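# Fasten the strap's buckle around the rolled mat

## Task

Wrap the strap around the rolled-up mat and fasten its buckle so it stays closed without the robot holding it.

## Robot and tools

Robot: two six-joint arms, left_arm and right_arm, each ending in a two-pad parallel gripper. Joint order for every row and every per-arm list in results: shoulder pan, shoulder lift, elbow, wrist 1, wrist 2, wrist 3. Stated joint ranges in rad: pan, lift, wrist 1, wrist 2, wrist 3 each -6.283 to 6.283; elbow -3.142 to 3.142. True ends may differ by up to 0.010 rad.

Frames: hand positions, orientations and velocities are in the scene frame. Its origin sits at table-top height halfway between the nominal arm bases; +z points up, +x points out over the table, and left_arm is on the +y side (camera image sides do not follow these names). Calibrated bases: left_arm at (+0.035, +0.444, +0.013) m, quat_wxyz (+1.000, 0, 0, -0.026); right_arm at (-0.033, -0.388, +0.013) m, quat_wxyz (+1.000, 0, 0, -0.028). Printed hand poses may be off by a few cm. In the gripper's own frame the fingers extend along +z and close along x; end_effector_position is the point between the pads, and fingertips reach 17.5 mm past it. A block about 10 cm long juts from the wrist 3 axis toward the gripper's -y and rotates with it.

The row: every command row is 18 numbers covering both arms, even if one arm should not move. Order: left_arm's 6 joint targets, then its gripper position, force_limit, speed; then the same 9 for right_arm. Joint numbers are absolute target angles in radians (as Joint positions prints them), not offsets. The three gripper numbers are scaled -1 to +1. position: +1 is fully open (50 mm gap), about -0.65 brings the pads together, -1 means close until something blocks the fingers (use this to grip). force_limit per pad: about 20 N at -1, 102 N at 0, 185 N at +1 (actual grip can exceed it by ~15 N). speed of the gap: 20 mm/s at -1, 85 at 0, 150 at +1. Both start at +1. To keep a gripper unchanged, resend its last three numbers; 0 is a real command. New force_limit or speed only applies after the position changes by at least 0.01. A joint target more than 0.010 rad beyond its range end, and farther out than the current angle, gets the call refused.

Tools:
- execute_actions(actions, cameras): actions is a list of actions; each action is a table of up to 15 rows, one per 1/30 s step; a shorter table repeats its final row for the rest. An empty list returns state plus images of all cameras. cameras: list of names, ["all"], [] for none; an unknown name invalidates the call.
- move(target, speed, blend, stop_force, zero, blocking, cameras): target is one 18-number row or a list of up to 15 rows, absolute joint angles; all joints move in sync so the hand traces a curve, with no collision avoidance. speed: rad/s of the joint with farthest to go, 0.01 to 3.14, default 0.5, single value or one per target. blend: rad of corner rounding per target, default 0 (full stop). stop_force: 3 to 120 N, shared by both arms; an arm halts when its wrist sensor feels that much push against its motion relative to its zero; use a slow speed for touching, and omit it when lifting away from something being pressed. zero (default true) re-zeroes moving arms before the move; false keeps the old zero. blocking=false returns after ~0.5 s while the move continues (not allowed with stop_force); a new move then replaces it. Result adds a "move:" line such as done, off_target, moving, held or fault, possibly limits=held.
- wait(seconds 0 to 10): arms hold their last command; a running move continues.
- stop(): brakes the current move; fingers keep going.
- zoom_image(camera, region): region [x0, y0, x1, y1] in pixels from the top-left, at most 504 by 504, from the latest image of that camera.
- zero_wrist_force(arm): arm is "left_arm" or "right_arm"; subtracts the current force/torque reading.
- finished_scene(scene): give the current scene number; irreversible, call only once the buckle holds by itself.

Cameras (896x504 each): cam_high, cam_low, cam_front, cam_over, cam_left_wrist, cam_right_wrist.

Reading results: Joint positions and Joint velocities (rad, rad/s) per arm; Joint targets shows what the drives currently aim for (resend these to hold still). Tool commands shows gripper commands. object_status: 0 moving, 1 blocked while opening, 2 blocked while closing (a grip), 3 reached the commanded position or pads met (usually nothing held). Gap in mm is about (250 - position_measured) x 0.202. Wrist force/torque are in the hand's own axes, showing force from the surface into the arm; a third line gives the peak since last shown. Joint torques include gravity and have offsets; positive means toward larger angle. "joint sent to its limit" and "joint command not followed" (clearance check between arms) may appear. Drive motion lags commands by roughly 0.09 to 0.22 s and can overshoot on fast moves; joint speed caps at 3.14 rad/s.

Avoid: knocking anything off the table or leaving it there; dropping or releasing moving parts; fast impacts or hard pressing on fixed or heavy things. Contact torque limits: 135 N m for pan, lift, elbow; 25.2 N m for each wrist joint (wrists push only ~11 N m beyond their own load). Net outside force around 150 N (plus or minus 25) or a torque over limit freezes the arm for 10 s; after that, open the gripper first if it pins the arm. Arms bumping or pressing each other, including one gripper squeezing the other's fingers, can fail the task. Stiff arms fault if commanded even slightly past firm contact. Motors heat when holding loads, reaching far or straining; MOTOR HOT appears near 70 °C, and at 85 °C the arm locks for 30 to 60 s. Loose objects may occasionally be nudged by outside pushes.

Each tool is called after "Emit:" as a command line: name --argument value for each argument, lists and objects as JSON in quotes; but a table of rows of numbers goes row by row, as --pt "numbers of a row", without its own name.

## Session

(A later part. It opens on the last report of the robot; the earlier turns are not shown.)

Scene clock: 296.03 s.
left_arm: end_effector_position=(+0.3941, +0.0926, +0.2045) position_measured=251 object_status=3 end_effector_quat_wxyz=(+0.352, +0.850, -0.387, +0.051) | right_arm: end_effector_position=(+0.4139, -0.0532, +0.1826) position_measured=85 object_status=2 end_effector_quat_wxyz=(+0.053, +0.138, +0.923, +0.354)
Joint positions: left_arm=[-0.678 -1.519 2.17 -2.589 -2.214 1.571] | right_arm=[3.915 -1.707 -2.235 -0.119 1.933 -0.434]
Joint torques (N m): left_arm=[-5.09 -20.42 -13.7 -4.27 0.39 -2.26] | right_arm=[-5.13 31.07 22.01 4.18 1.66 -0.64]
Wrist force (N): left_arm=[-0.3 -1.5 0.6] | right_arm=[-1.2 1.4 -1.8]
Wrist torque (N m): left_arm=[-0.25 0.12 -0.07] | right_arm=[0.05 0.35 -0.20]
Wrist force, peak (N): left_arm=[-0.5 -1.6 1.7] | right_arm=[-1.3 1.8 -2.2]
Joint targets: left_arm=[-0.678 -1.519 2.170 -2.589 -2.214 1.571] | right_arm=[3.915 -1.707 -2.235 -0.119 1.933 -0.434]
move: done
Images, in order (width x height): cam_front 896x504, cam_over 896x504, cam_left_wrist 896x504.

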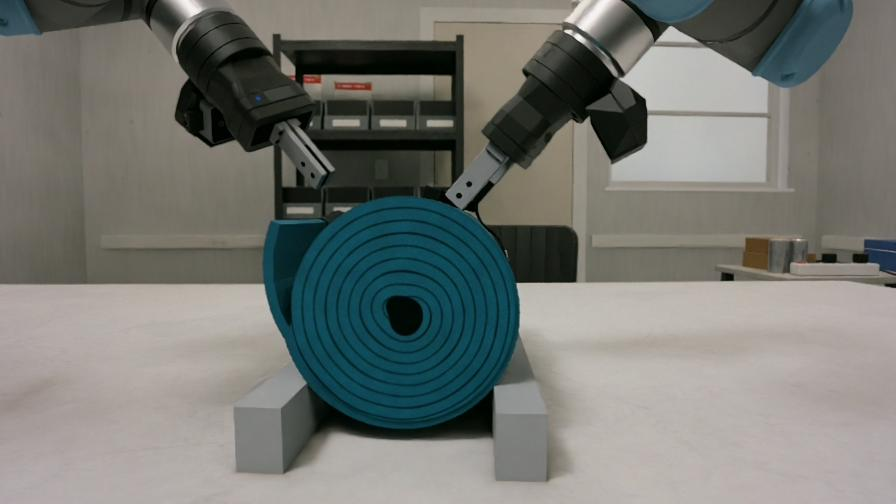

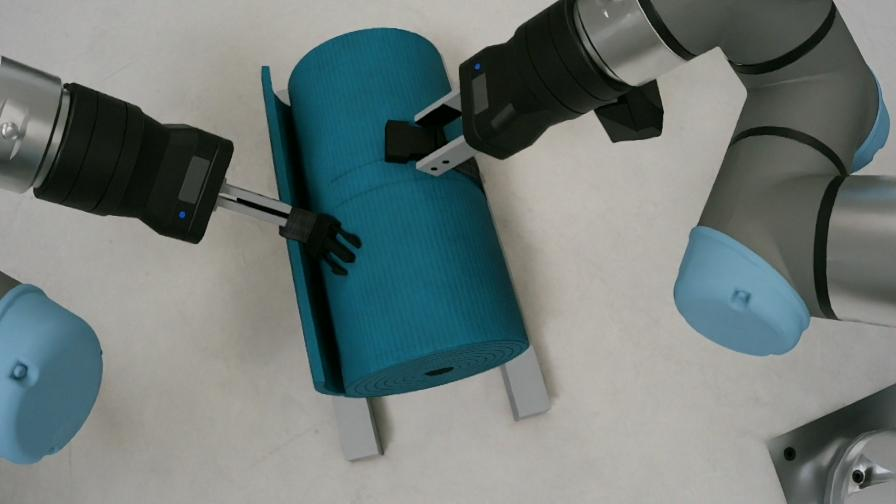

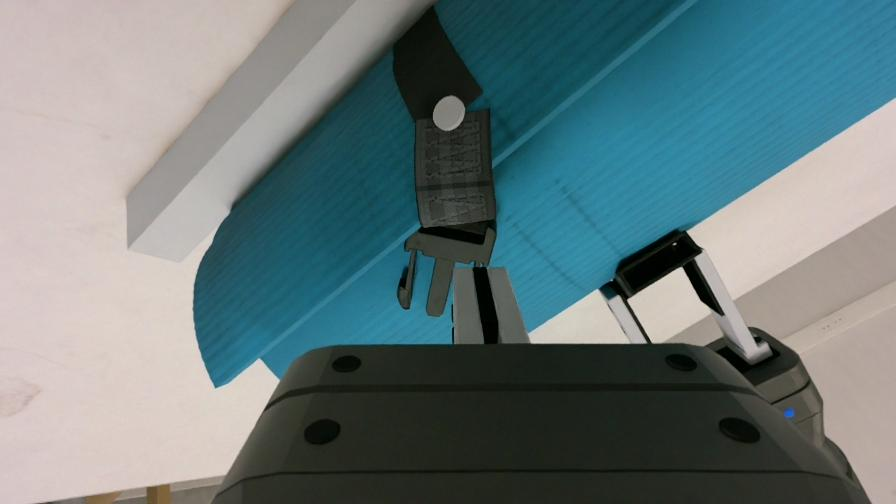

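Emit:
move --target '[-0.89,-1.6857,2.392,-2.9572,-1.9997,0.4751,-1,-0.6,-1,3.9148,-1.707,-2.235,-0.119,1.933,-0.434,-1,-0.6,-1]' --cameras '["cam_left_wrist","cam_over"]'

Emit:
move --target '[-0.89,-1.5571,2.4568,-3.1506,-1.9997,0.4751,-1,-0.6,-1,3.9148,-1.707,-2.235,-0.119,1.933,-0.434,-1,-0.6,-1]' --speed 0.15 --stop_force 8 --cameras '["cam_left_wrist","cam_over","cam_front"]'

Emit:
zoom_image --camera "cam_over" --region '[220, 90, 480, 290]'

Scene clock: 332.00 s.
left_arm: end_effector_position=(+0.3355, +0.0742, +0.2224) position_measured=251 object_status=3 end_effector_quat_wxyz=(+0.383, +0.924, +0.000, +0.000) | right_arm: end_effector_position=(+0.4139, -0.0532, +0.1826) position_measured=85 object_status=2 end_effector_quat_wxyz=(+0.053, +0.138, +0.923, +0.354)
Joint positions: left_arm=[-0.89 -1.686 2.392 -2.957 -2 0.475] | right_arm=[3.915 -1.707 -2.235 -0.119 1.933 -0.434]
Joint torques (N m): left_arm=[9.7 -8.06 -27.82 -1.52 -2.14 -1.82] | right_arm=[-5.27 31.31 22.23 4.26 1.66 -0.58]
Wrist force (N): left_arm=[-0.8 -1.8 1.1] | right_arm=[-1.2 1.5 -1.8]
Wrist torque (N m): left_arm=[-0.24 0.20 -0.22] | right_arm=[0.06 0.35 -0.20]
Wrist force, peak (N): left_arm=[-1.2 -1.7 1.2] | right_arm=[-1.4 1.8 -2.1]
Joint targets: left_arm=[-0.890 -1.686 2.392 -2.957 -2.000 0.475] | right_arm=[3.915 -1.707 -2.235 -0.119 1.933 -0.434]
move: done
Images, in order (width x height): cam_over 896x504, cam_left_wrist 896x504.

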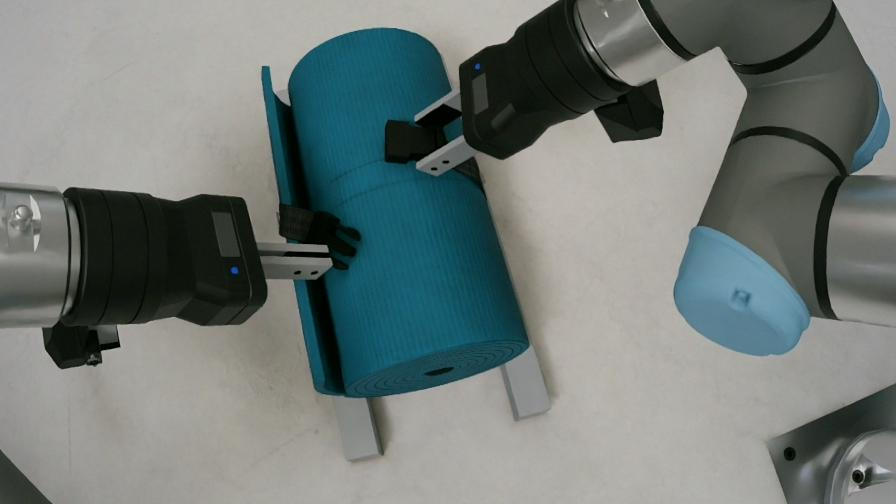

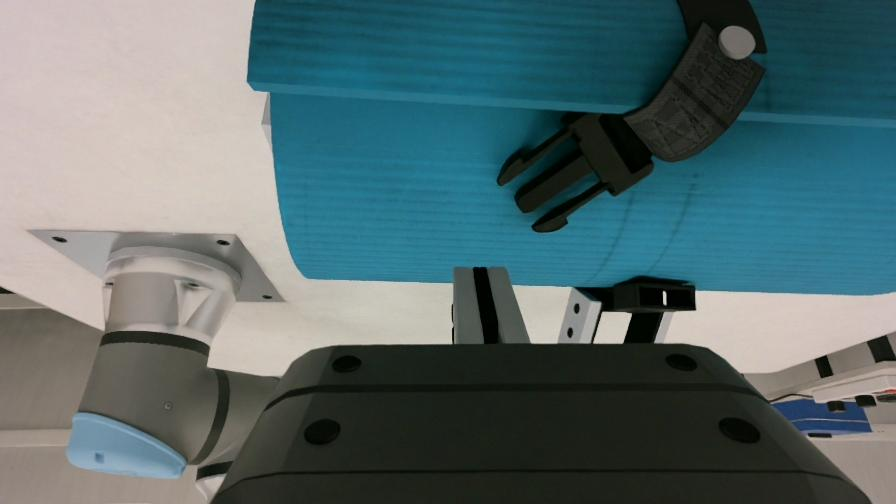

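Scene clock: 334.30 s.
left_arm: end_effector_position=(+0.3356, +0.0742, +0.1725) position_measured=251 object_status=3 end_effector_quat_wxyz=(+0.383, +0.924, +0.000, +0.000) | right_arm: end_effector_position=(+0.4139, -0.0532, +0.1826) position_measured=85 object_status=2 end_effector_quat_wxyz=(+0.053, +0.138, +0.923, +0.354)
Joint positions: left_arm=[-0.89 -1.557 2.457 -3.151 -2 0.475] | right_arm=[3.915 -1.707 -2.235 -0.119 1.933 -0.434]
Joint torques (N m): left_arm=[9.44 -27.97 -25.01 -2.19 -2.29 -2.75] | right_arm=[-4.96 30.9 22.33 4.16 1.59 -0.55]
Wrist force (N): left_arm=[-0.7 -1.7 1.0] | right_arm=[-1.2 1.6 -1.9]
Wrist torque (N m): left_arm=[-0.22 0.20 -0.22] | right_arm=[0.08 0.34 -0.20]
Wrist force, peak (N): left_arm=[-0.8 -2.3 1.4] | right_arm=[-1.3 1.9 -2.1]
Joint targets: left_arm=[-0.890 -1.557 2.457 -3.151 -2.000 0.475] | right_arm=[3.915 -1.707 -2.235 -0.119 1.933 -0.434]
move: done
Images, in order (width x height): cam_front 896x504, cam_over 896x504, cam_left_wrist 896x504.

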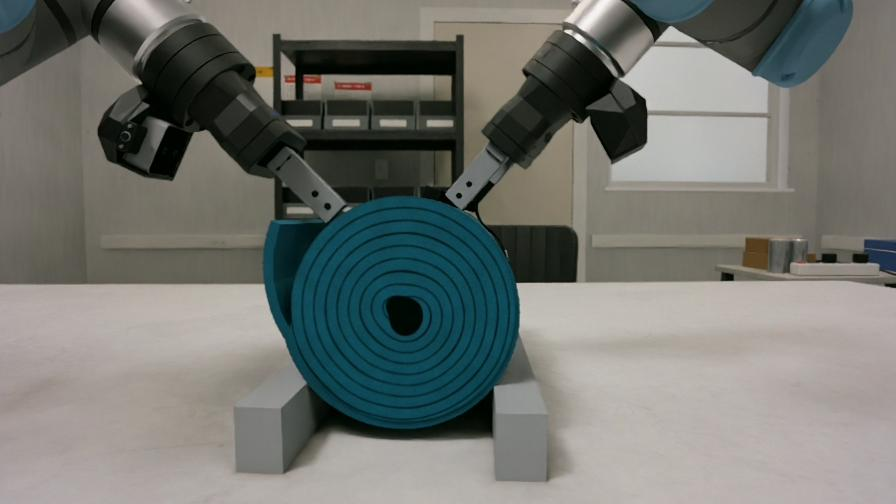

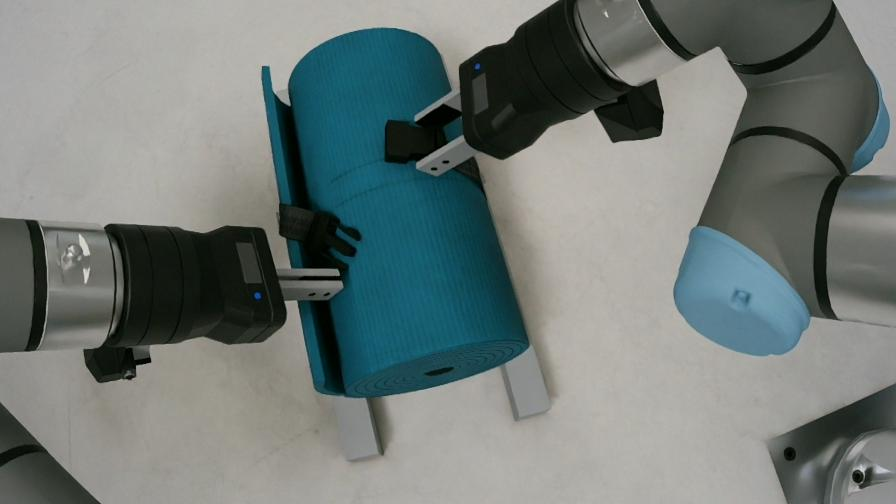

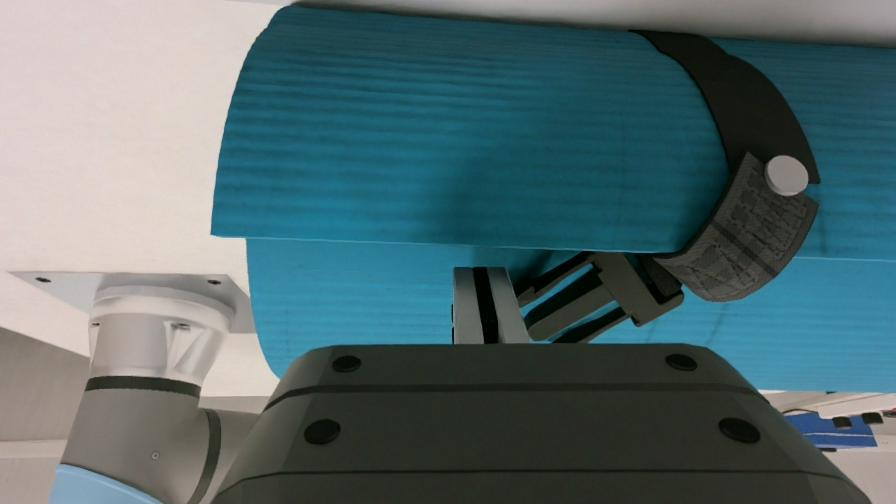

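Scaled by 1.938.

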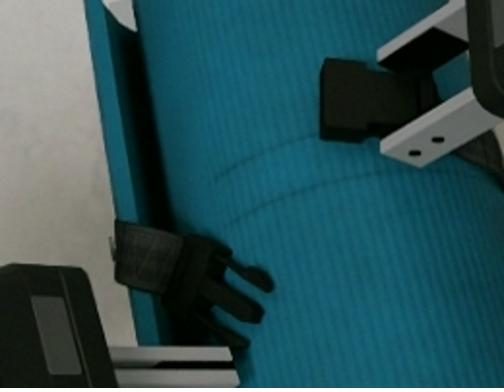

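Emit:
move --pt "-0.8335 -1.5031 2.3802 -3.1067 -2.0348 0.5244 -1 -0.6 -1 3.9148 -1.707 -2.235 -0.119 1.933 -0.434 -1 -0.6 -1" --pt "-0.7584 -1.4233 2.2418 -3.0162 -2.0798 0.5918 -1 -0.6 -1 3.9148 -1.707 -2.235 -0.119 1.933 -0.434 -1 -0.6 -1" --speed 0.1 --stop_force 25 --cameras '["cam_left_wrist","cam_over"]'

Emit:
zoom_image --camera "cam_over" --region '[220, 90, 480, 290]'

Scene clock: 342.43 s.
left_arm: end_effector_position=(+0.4153, +0.0544, +0.1845) position_measured=251 object_status=3 end_effector_quat_wxyz=(+0.383, +0.924, +0.000, +0.000) | right_arm: end_effector_position=(+0.4139, -0.0532, +0.1826) position_measured=85 object_status=2 end_effector_quat_wxyz=(+0.053, +0.138, +0.923, +0.354)
Joint positions: left_arm=[-0.758 -1.423 2.242 -3.016 -2.08 0.592] | right_arm=[3.915 -1.707 -2.235 -0.119 1.933 -0.434]
Joint torques (N m): left_arm=[-7.76 -35.78 -11.78 -6.11 0.76 -2.62] | right_arm=[-4.87 31.12 21.54 4.15 1.6 -0.34]
Wrist force (N): left_arm=[-0.6 -2.0 1.4] | right_arm=[-1.2 1.7 -2.0]
Wrist torque (N m): left_arm=[-0.27 0.18 -0.21] | right_arm=[0.07 0.34 -0.20]
Wrist force, peak (N): left_arm=[-1.3 -1.9 1.0] | right_arm=[-1.3 1.9 -2.1]
Joint targets: left_arm=[-0.758 -1.423 2.242 -3.016 -2.080 0.592] | right_arm=[3.915 -1.707 -2.235 -0.119 1.933 -0.434]
move: done
Images, in order (width x height): cam_over 896x504, cam_left_wrist 896x504.

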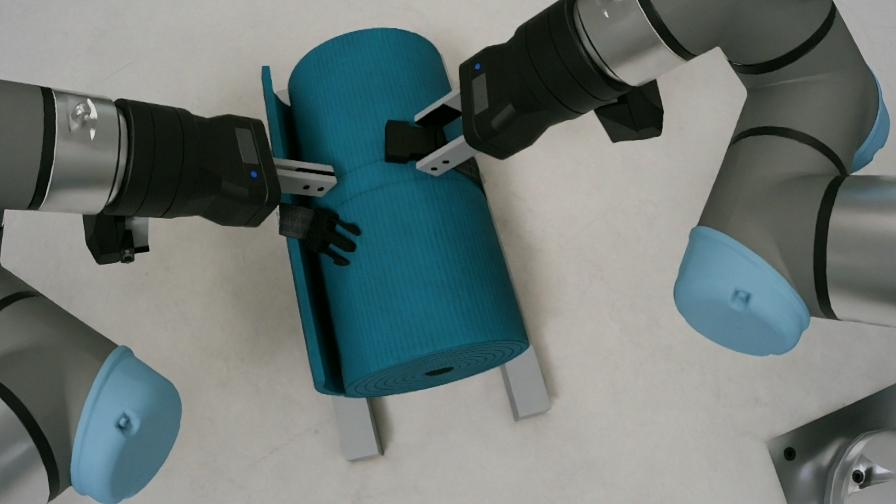

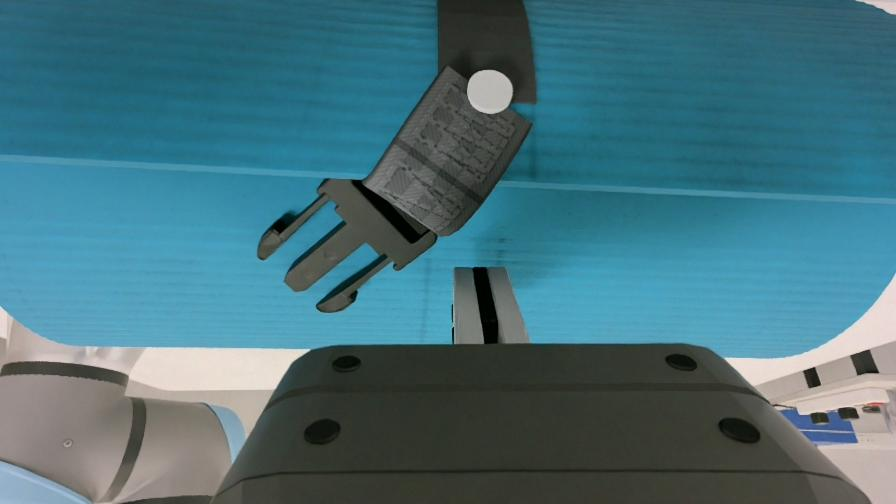

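Scaled by 1.938.

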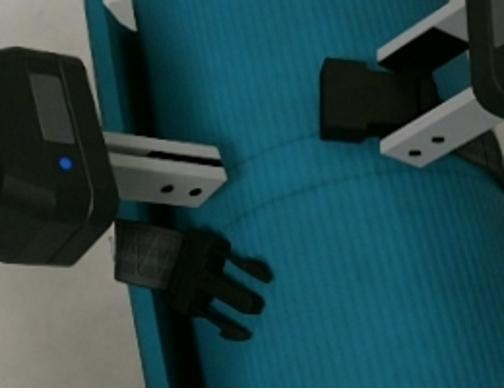

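Emit:
move --pt "-0.7584 -1.5219 2.1823 -2.8581 -2.0798 0.5918 -1 -0.6 -1 3.9148 -1.707 -2.235 -0.119 1.933 -0.434 -1 -0.6 -1" --pt "-0.6784 -1.5191 2.1699 -2.5889 -2.2143 1.5715 0.74 0 0 3.9148 -1.707 -2.235 -0.119 1.933 -0.434 -1 -0.6 -1" --blend '[0.05,0]' --cameras '["cam_left_wrist","cam_over"]'

Emit:
zoom_image --camera "cam_left_wrist" --region '[330, 100, 630, 350]'

Scene clock: 374.57 s.
left_arm: end_effector_position=(+0.3941, +0.0926, +0.2044) position_measured=42 object_status=3 end_effector_quat_wxyz=(+0.352, +0.850, -0.387, +0.051) | right_arm: end_effector_position=(+0.4139, -0.0532, +0.1826) position_measured=85 object_status=2 end_effector_quat_wxyz=(+0.053, +0.138, +0.923, +0.354)
Joint positions: left_arm=[-0.678 -1.519 2.17 -2.589 -2.214 1.572] | right_arm=[3.915 -1.707 -2.235 -0.119 1.933 -0.434]
Joint torques (N m): left_arm=[-7.96 -21.38 -16.89 -5.82 0.49 2.51] | right_arm=[-4.61 31.54 22.14 4.08 1.54 -0.29]
Wrist force (N): left_arm=[-0.3 -1.6 0.5] | right_arm=[-1.2 1.8 -1.8]
Wrist torque (N m): left_arm=[-0.27 0.13 -0.04] | right_arm=[0.07 0.35 -0.21]
Wrist force, peak (N): left_arm=[-0.8 -3.7 2.5] | right_arm=[-1.1 2.0 -2.0]
Joint targets: left_arm=[-0.678 -1.519 2.170 -2.589 -2.214 1.572] | right_arm=[3.915 -1.707 -2.235 -0.119 1.933 -0.434]
move: done
Images, in order (width x height): cam_over 896x504, cam_left_wrist 896x504.

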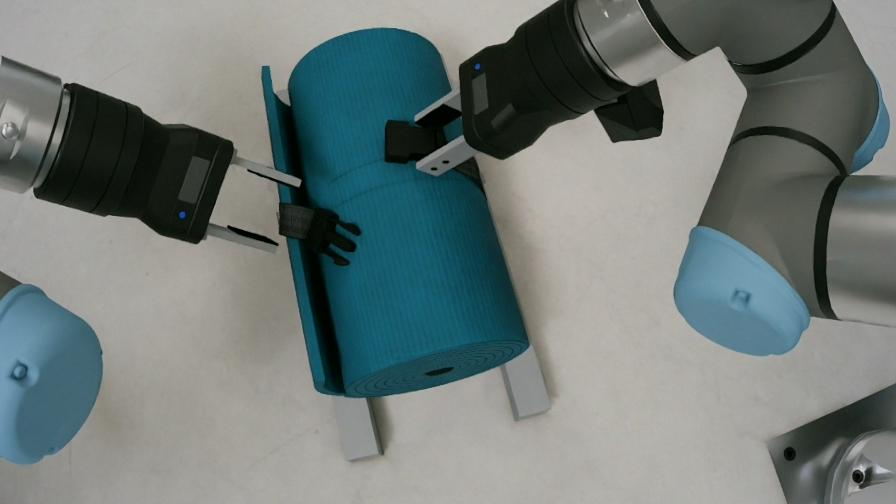

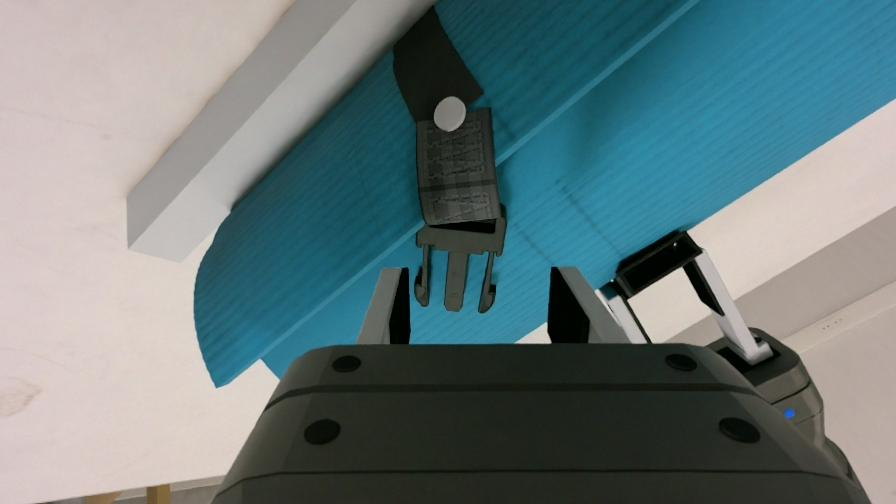

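Scaled by 1.680.

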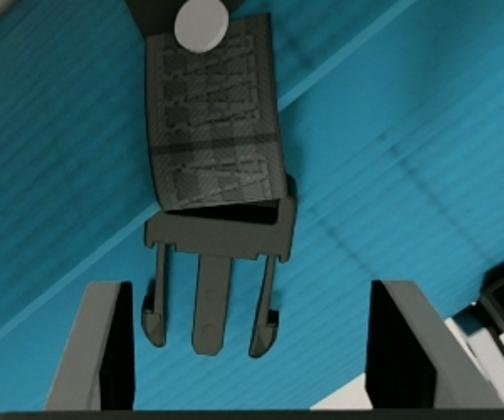

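Emit:
move --target '[-0.7581,-1.4515,2.2142,-2.7545,-2.1837,1.4805,0.74,0,0,3.9148,-1.707,-2.235,-0.119,1.933,-0.434,-1,-0.6,-1]' --speed 0.08 --stop_force 15 --cameras '["cam_left_wrist","cam_front","cam_over"]'

Emit:
zoom_image --camera "cam_left_wrist" --region '[330, 150, 630, 350]'

Emit:
zoom_image --camera "cam_front" --region '[250, 120, 450, 260]'

Emit:
zoom_image --camera "cam_over" --region '[220, 90, 480, 290]'

Scene clock: 385.80 s.
left_arm: end_effector_position=(+0.3767, +0.0621, +0.1735) position_measured=42 object_status=3 end_effector_quat_wxyz=(+0.352, +0.850, -0.387, +0.051) | right_arm: end_effector_position=(+0.4139, -0.0532, +0.1826) position_measured=85 object_status=2 end_effector_quat_wxyz=(+0.053, +0.138, +0.923, +0.354)
Joint positions: left_arm=[-0.758 -1.451 2.214 -2.754 -2.184 1.481] | right_arm=[3.915 -1.707 -2.235 -0.119 1.933 -0.434]
Joint torques (N m): left_arm=[10.36 -35.51 -26.58 -1.01 -2.75 2.35] | right_arm=[-4.32 31.6 21.8 4.03 1.54 -0.23]
Wrist force (N): left_arm=[-0.4 -1.6 0.6] | right_arm=[-1.2 1.6 -2.1]
Wrist torque (N m): left_arm=[-0.26 0.13 -0.05] | right_arm=[0.05 0.34 -0.21]
Wrist force, peak (N): left_arm=[6.6 3.1 -9.5] | right_arm=[-1.3 1.9 -2.2]
Joint targets: left_arm=[-0.758 -1.452 2.214 -2.755 -2.184 1.480] | right_arm=[3.915 -1.707 -2.235 -0.119 1.933 -0.434]
move: done
Images, in order (width x height): cam_front 896x504, cam_over 896x504, cam_left_wrist 896x504.

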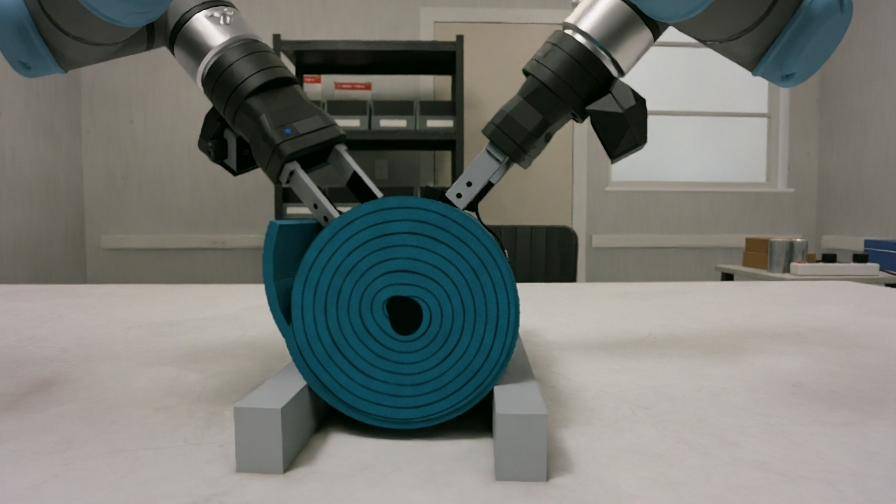

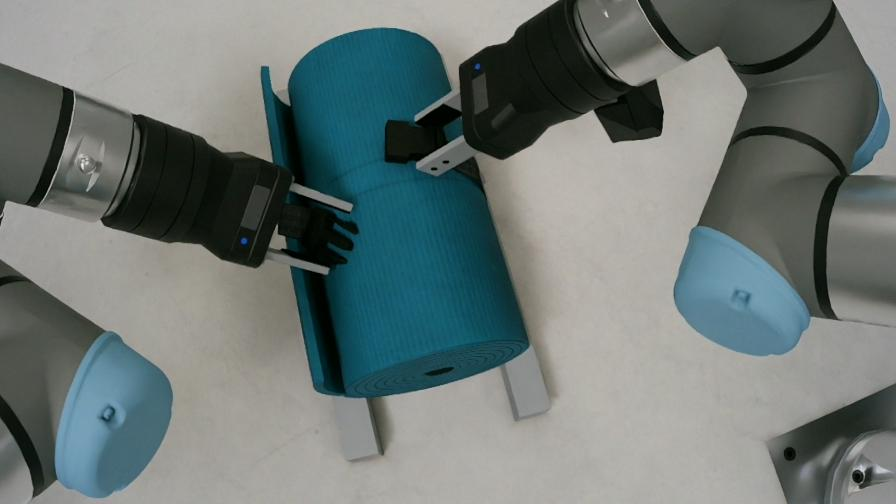

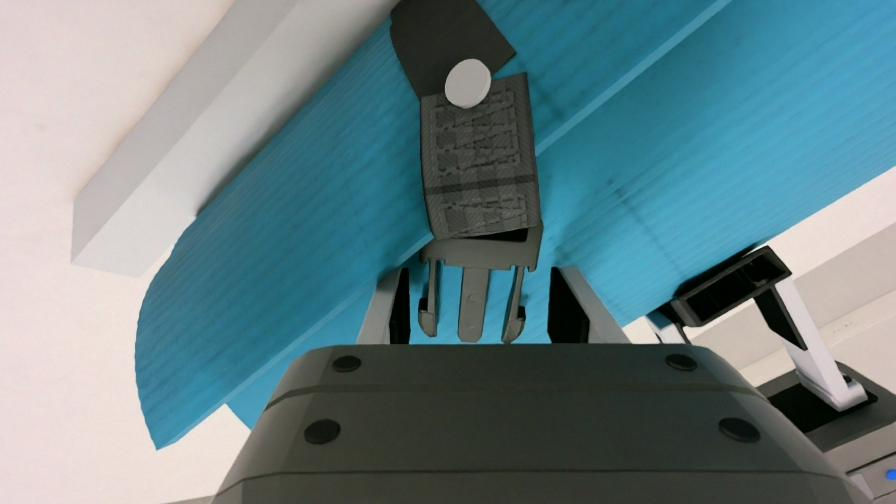

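Scaled by 1.680.

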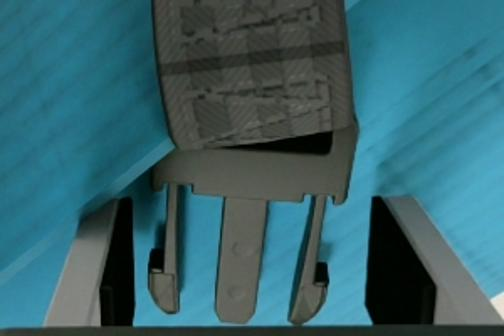

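Scaled by 2.520.

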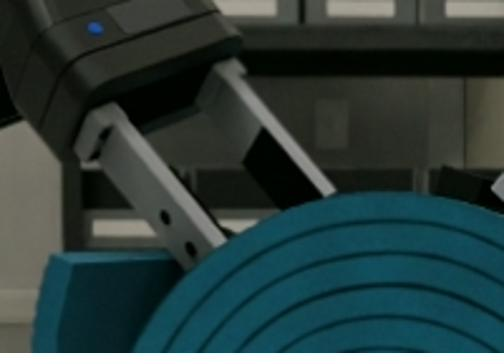

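Scaled by 1.938.

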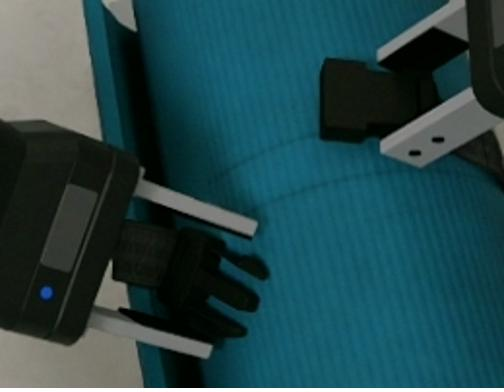

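Emit:
move --target '[-0.7581,-1.4515,2.2142,-2.7545,-2.1837,1.4805,-1,-0.6,-1,3.9148,-1.707,-2.235,-0.119,1.933,-0.434,-1,-0.6,-1]' --cameras '["cam_left_wrist","cam_over","cam_front"]'

Emit:
zoom_image --camera "cam_left_wrist" --region '[330, 150, 630, 350]'

Emit:
zoom_image --camera "cam_over" --region '[220, 90, 480, 290]'

Scene clock: 393.93 s.
left_arm: end_effector_position=(+0.3767, +0.0621, +0.1736) position_measured=251 object_status=3 end_effector_quat_wxyz=(+0.352, +0.850, -0.387, +0.051) | right_arm: end_effector_position=(+0.4139, -0.0532, +0.1826) position_measured=85 object_status=2 end_effector_quat_wxyz=(+0.053, +0.138, +0.923, +0.354)
Joint positions: left_arm=[-0.758 -1.452 2.214 -2.754 -2.184 1.481] | right_arm=[3.915 -1.707 -2.235 -0.119 1.933 -0.434]
Joint torques (N m): left_arm=[3.91 -26.82 -20.97 -1.57 -2.26 2.38] | right_arm=[-3.54 31.15 21.73 3.93 1.45 -0.06]
Wrist force (N): left_arm=[0.8 -0.3 -3.2] | right_arm=[-1.1 1.6 -2.2]
Wrist torque (N m): left_arm=[-0.21 0.11 -0.04] | right_arm=[0.05 0.32 -0.20]
Wrist force, peak (N): left_arm=[1.9 -0.2 -8.5] | right_arm=[-1.4 1.8 -2.2]
Joint targets: left_arm=[-0.758 -1.452 2.214 -2.755 -2.184 1.480] | right_arm=[3.915 -1.707 -2.235 -0.119 1.933 -0.434]
move: done
Images, in order (width x height): cam_front 896x504, cam_over 896x504, cam_left_wrist 896x504.

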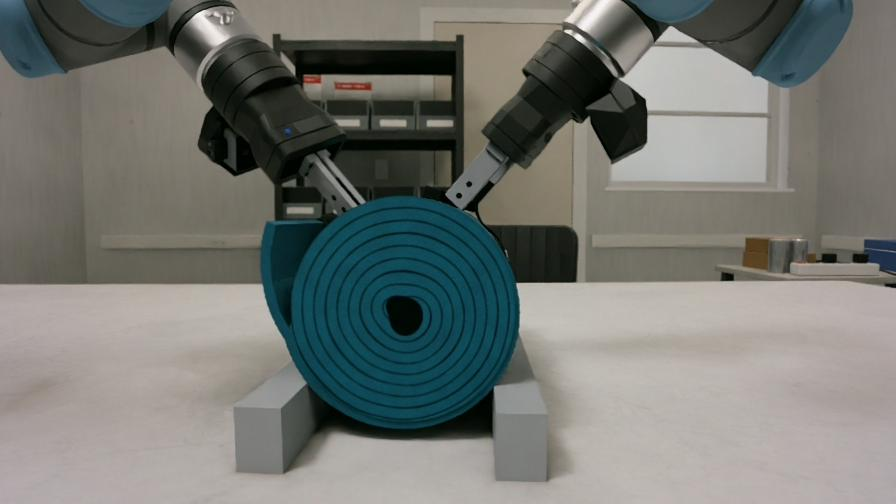

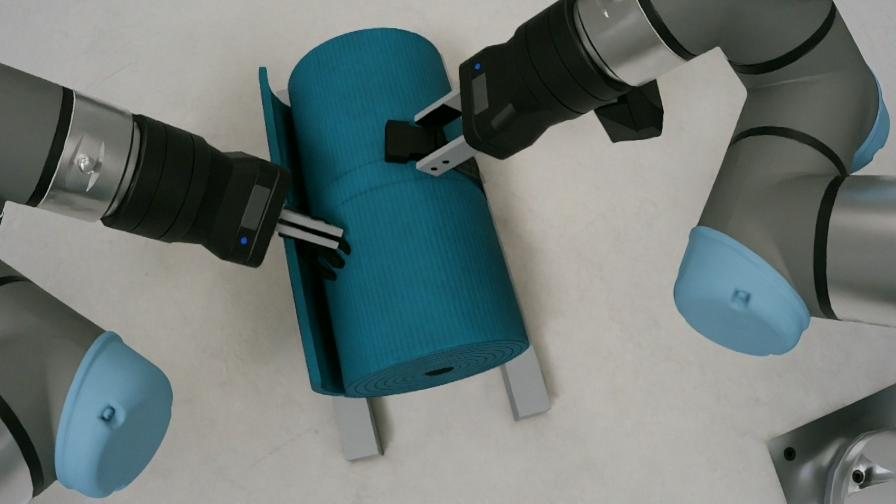

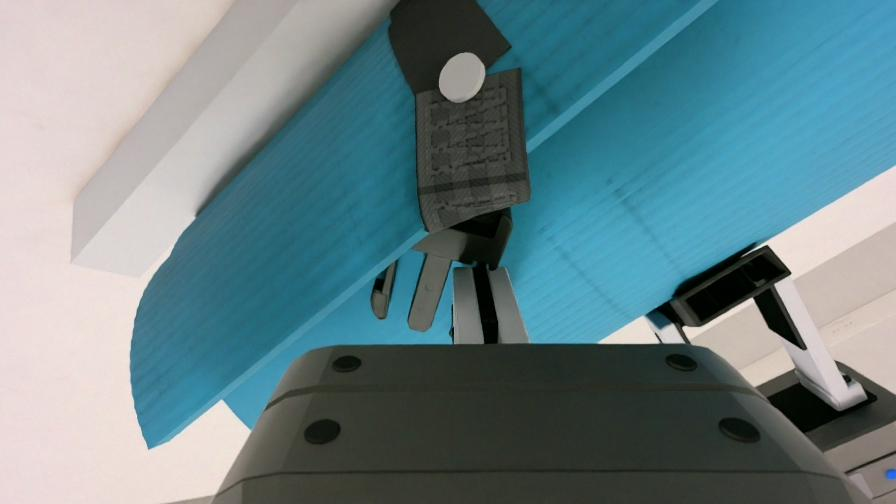

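Scaled by 1.680.

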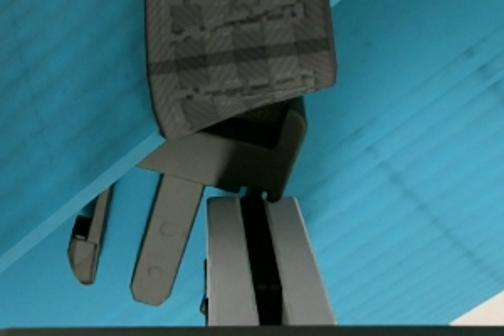

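Scaled by 1.938.

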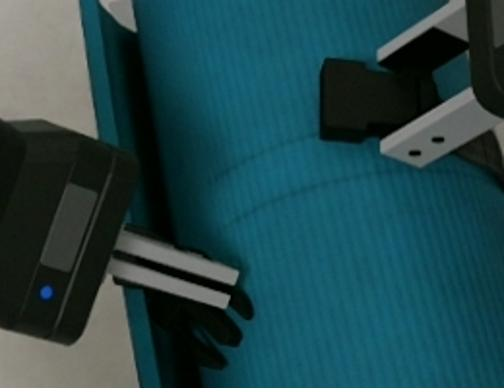

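Emit:
move --pt "-0.6784 -1.5191 2.1699 -2.5889 -2.2143 1.5715 -1 -0.6 -1 3.9148 -1.707 -2.235 -0.119 1.933 -0.434 -1 -0.6 -1" --pt "-0.7272 -1.4439 2.5012 -3.5146 -2.1388 1.3487 0.85 0 0 3.9148 -1.707 -2.235 -0.119 1.933 -0.434 -1 -0.6 -1" --blend '[0.02,0]' --cameras '["cam_left_wrist","cam_over","cam_front"]'

Emit:
zoom_image --camera "cam_left_wrist" --region '[330, 100, 630, 350]'

Scene clock: 416.90 s.
left_arm: end_effector_position=(+0.3716, +0.1029, +0.1944) position_measured=25 object_status=0 end_effector_quat_wxyz=(+0.420, +0.801, -0.354, +0.240) | right_arm: end_effector_position=(+0.4139, -0.0532, +0.1826) position_measured=85 object_status=2 end_effector_quat_wxyz=(+0.053, +0.138, +0.923, +0.354)
Joint positions: left_arm=[-0.727 -1.444 2.501 -3.515 -2.139 1.349] | right_arm=[3.915 -1.707 -2.235 -0.119 1.933 -0.434]
Joint torques (N m): left_arm=[10.21 -30.38 -15.27 -5.83 -2.23 2.47] | right_arm=[-3.98 31.17 21.92 3.82 1.31 0.04]
Wrist force (N): left_arm=[-0.1 -1.6 0.2] | right_arm=[-1.3 1.5 -2.0]
Wrist torque (N m): left_arm=[-0.31 0.15 -0.03] | right_arm=[0.06 0.35 -0.20]
Wrist force, peak (N): left_arm=[0.5 -0.4 -3.2] | right_arm=[-1.4 1.8 -2.2]
Joint targets: left_arm=[-0.727 -1.444 2.501 -3.515 -2.139 1.349] | right_arm=[3.915 -1.707 -2.235 -0.119 1.933 -0.434]
move: done
Images, in order (width x height): cam_front 896x504, cam_over 896x504, cam_left_wrist 896x504.

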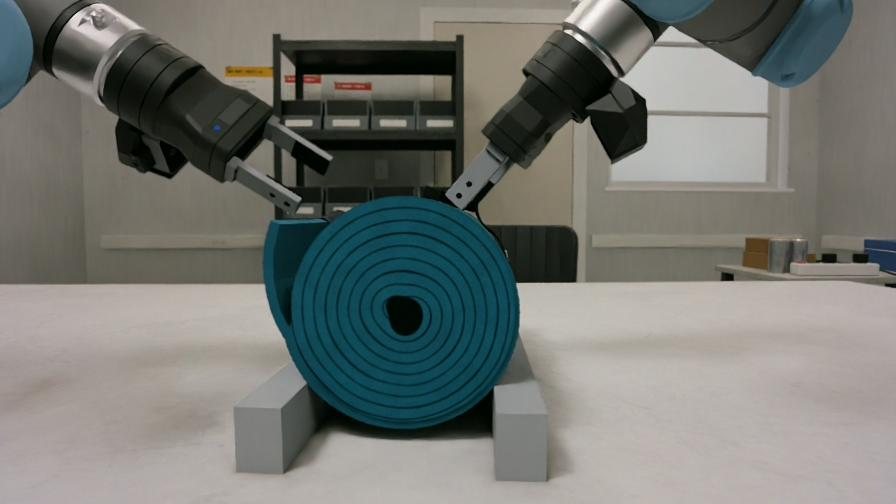

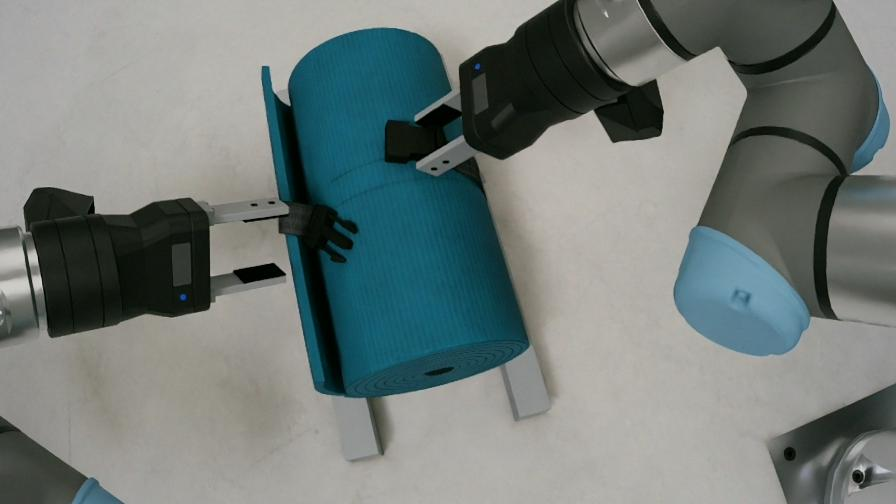

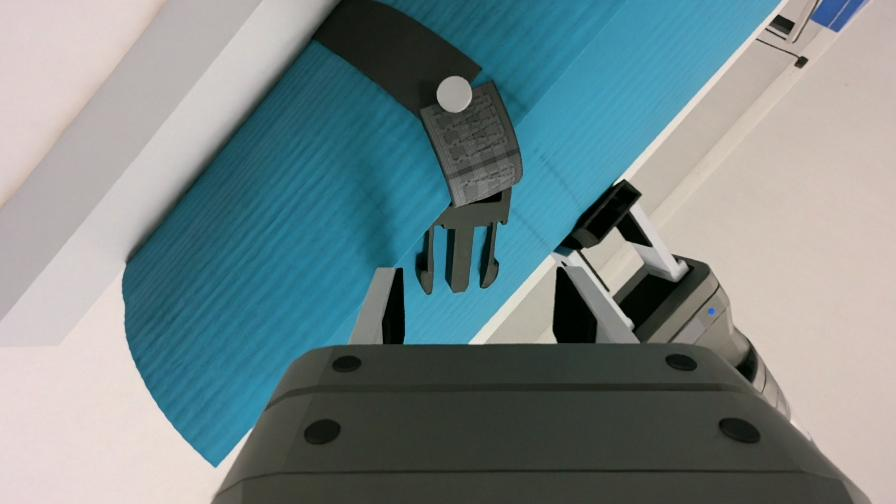

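Scaled by 1.680.

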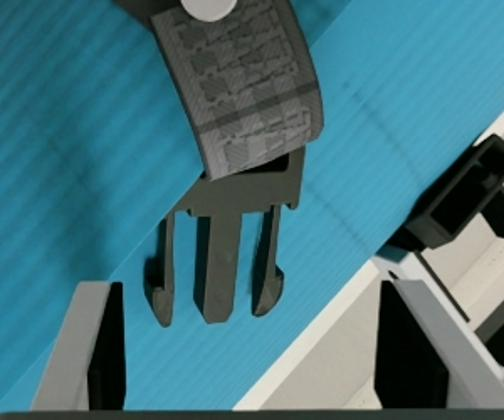

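Emit:
move --target '[-0.9631,-1.7507,2.3978,-2.7546,-2.0889,1.2652,0.85,0,0,3.9148,-1.707,-2.235,-0.119,1.933,-0.434,-1,-0.6,-1]' --cameras '["cam_left_wrist"]'

Emit:
move --target '[-1.0288,-1.6307,2.4214,-2.929,-2.0543,1.2012,0.85,0,0,3.9148,-1.707,-2.235,-0.119,1.933,-0.434,-1,-0.6,-1]' --speed 0.1 --stop_force 12 --cameras '["cam_left_wrist","cam_over","cam_front"]'

Emit:
zoom_image --camera "cam_over" --region '[220, 90, 480, 290]'

Scene clock: 441.77 s.
left_arm: end_effector_position=(+0.2704, +0.0744, +0.2145) position_measured=25 object_status=3 end_effector_quat_wxyz=(+0.352, +0.850, -0.387, +0.051) | right_arm: end_effector_position=(+0.4139, -0.0532, +0.1826) position_measured=85 object_status=2 end_effector_quat_wxyz=(+0.053, +0.138, +0.923, +0.354)
Joint positions: left_arm=[-0.963 -1.751 2.398 -2.755 -2.089 1.265] | right_arm=[3.915 -1.707 -2.235 -0.119 1.933 -0.434]
Joint torques (N m): left_arm=[7.9 -11.63 -14.76 -2.14 -2.49 2.48] | right_arm=[-3.25 31.33 21.44 3.76 1.43 0.11]
Wrist force (N): left_arm=[-0.4 -1.4 0.5] | right_arm=[-1.2 1.4 -1.9]
Wrist torque (N m): left_arm=[-0.22 0.13 -0.04] | right_arm=[0.05 0.34 -0.20]
Wrist force, peak (N): left_arm=[-0.3 -2.6 -0.3] | right_arm=[-1.3 1.9 -2.2]
Joint targets: left_arm=[-0.963 -1.751 2.398 -2.755 -2.089 1.265] | right_arm=[3.915 -1.707 -2.235 -0.119 1.933 -0.434]
move: done
Images, in order (width x height): cam_left_wrist 896x504.

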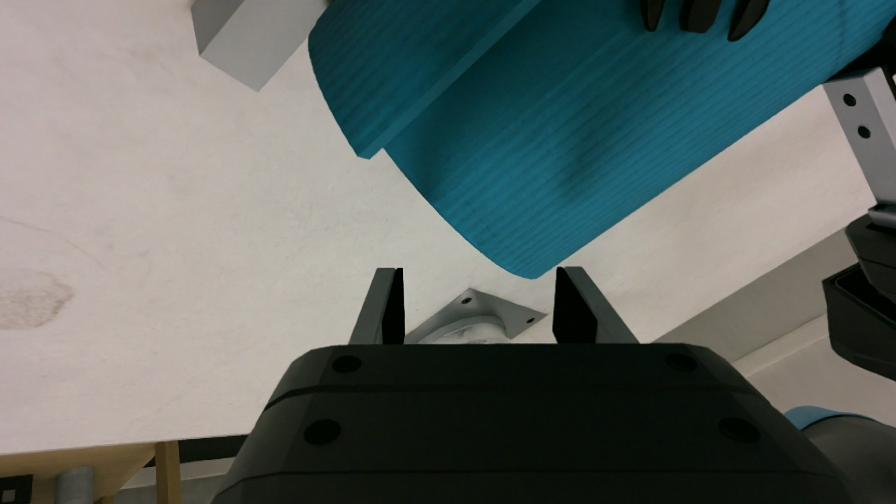

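Scene clock: 444.57 s.
left_arm: end_effector_position=(+0.2621, +0.0458, +0.1808) position_measured=25 object_status=3 end_effector_quat_wxyz=(+0.352, +0.850, -0.387, +0.051) | right_arm: end_effector_position=(+0.4139, -0.0532, +0.1826) position_measured=85 object_status=2 end_effector_quat_wxyz=(+0.053, +0.138, +0.923, +0.354)
Joint positions: left_arm=[-1.029 -1.631 2.421 -2.929 -2.054 1.201] | right_arm=[3.915 -1.707 -2.235 -0.119 1.933 -0.434]
Joint torques (N m): left_arm=[8.99 -27.4 -26.58 -1.29 -2.39 2.44] | right_arm=[-3.55 30.86 21.42 3.65 1.34 0.14]
Wrist force (N): left_arm=[-0.5 -1.5 0.5] | right_arm=[-1.3 1.4 -1.9]
Wrist torque (N m): left_arm=[-0.23 0.15 -0.03] | right_arm=[0.06 0.34 -0.21]
Wrist force, peak (N): left_arm=[-0.4 -1.6 0.6] | right_arm=[-1.4 1.8 -2.2]
Joint targets: left_arm=[-1.029 -1.631 2.421 -2.929 -2.054 1.201] | right_arm=[3.915 -1.707 -2.235 -0.119 1.933 -0.434]
move: done
Images, in order (width x height): cam_front 896x504, cam_over 896x504, cam_left_wrist 896x504.

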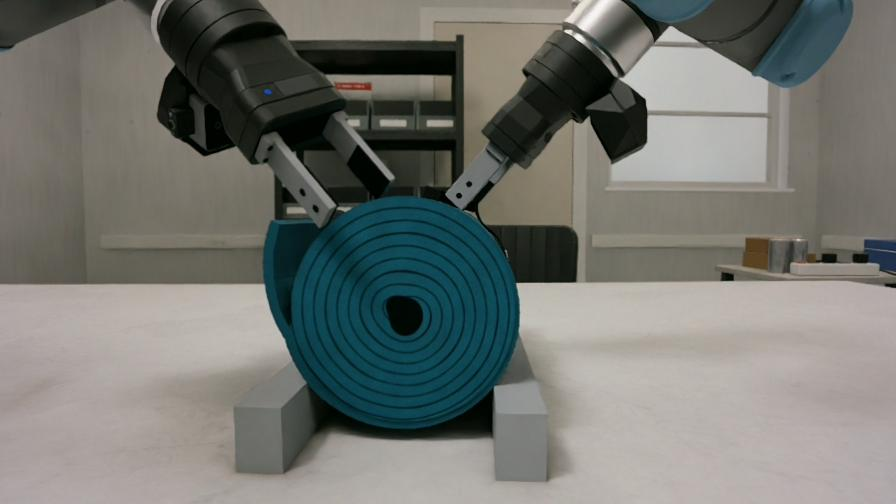

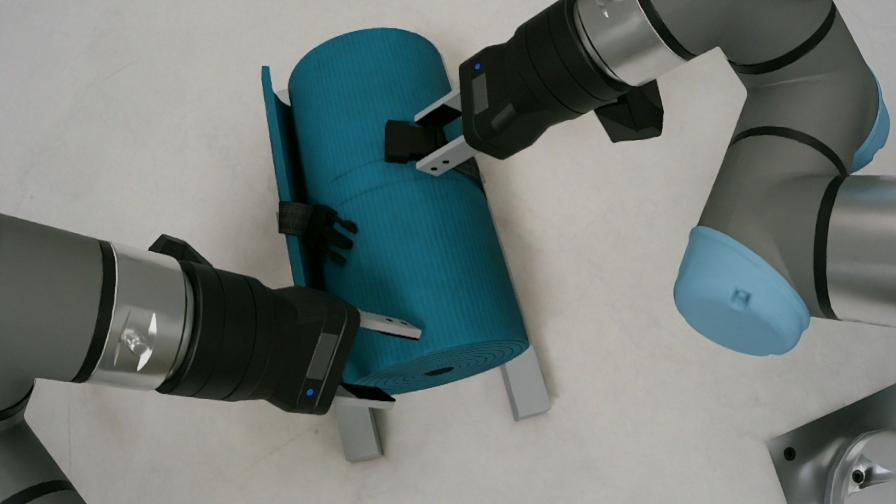

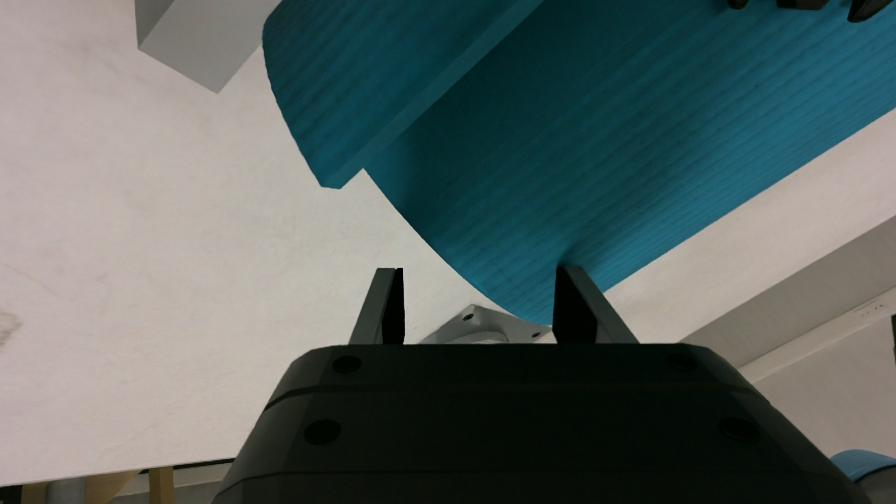

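Scaled by 1.938.

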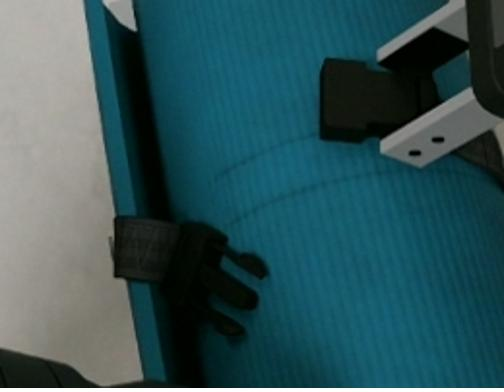

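Emit:
move --pt "-0.9631 -1.7507 2.3978 -2.7546 -2.0889 1.2652 0.85 0 0 3.9148 -1.707 -2.235 -0.119 1.933 -0.434 -1 -0.6 -1" --pt "-0.7543 -1.5626 2.1986 -2.6253 -2.1851 1.4847 0.85 0 0 3.9148 -1.707 -2.235 -0.119 1.933 -0.434 -1 -0.6 -1" --blend '[0.03,0]' --cameras '["cam_left_wrist"]'

Scene clock: 453.50 s.
left_arm: end_effector_position=(+0.3671, +0.0745, +0.2143) position_measured=25 object_status=3 end_effector_quat_wxyz=(+0.352, +0.851, -0.387, +0.051) | right_arm: end_effector_position=(+0.4139, -0.0532, +0.1826) position_measured=85 object_status=2 end_effector_quat_wxyz=(+0.053, +0.138, +0.923, +0.354)
Joint positions: left_arm=[-0.754 -1.563 2.199 -2.625 -2.185 1.484] | right_arm=[3.915 -1.707 -2.235 -0.119 1.933 -0.434]
Joint torques (N m): left_arm=[7.9 -18.77 -27.51 -4.3 -0.8 1.52] | right_arm=[-3.04 30.81 21.48 3.47 1.28 0.19]
Wrist force (N): left_arm=[-0.5 -1.8 0.5] | right_arm=[-1.3 1.6 -2.1]
Wrist torque (N m): left_arm=[-0.29 0.15 -0.04] | right_arm=[0.06 0.35 -0.21]
Wrist force, peak (N): left_arm=[1.6 -4.3 -0.1] | right_arm=[-1.4 1.7 -2.3]
Joint targets: left_arm=[-0.754 -1.563 2.199 -2.625 -2.185 1.485] | right_arm=[3.915 -1.707 -2.235 -0.119 1.933 -0.434]
move: done
Images, in order (width x height): cam_left_wrist 896x504.

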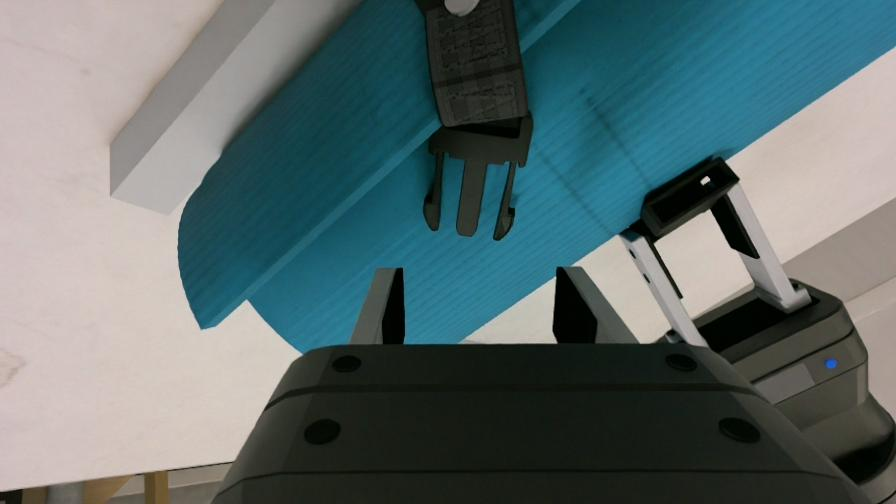

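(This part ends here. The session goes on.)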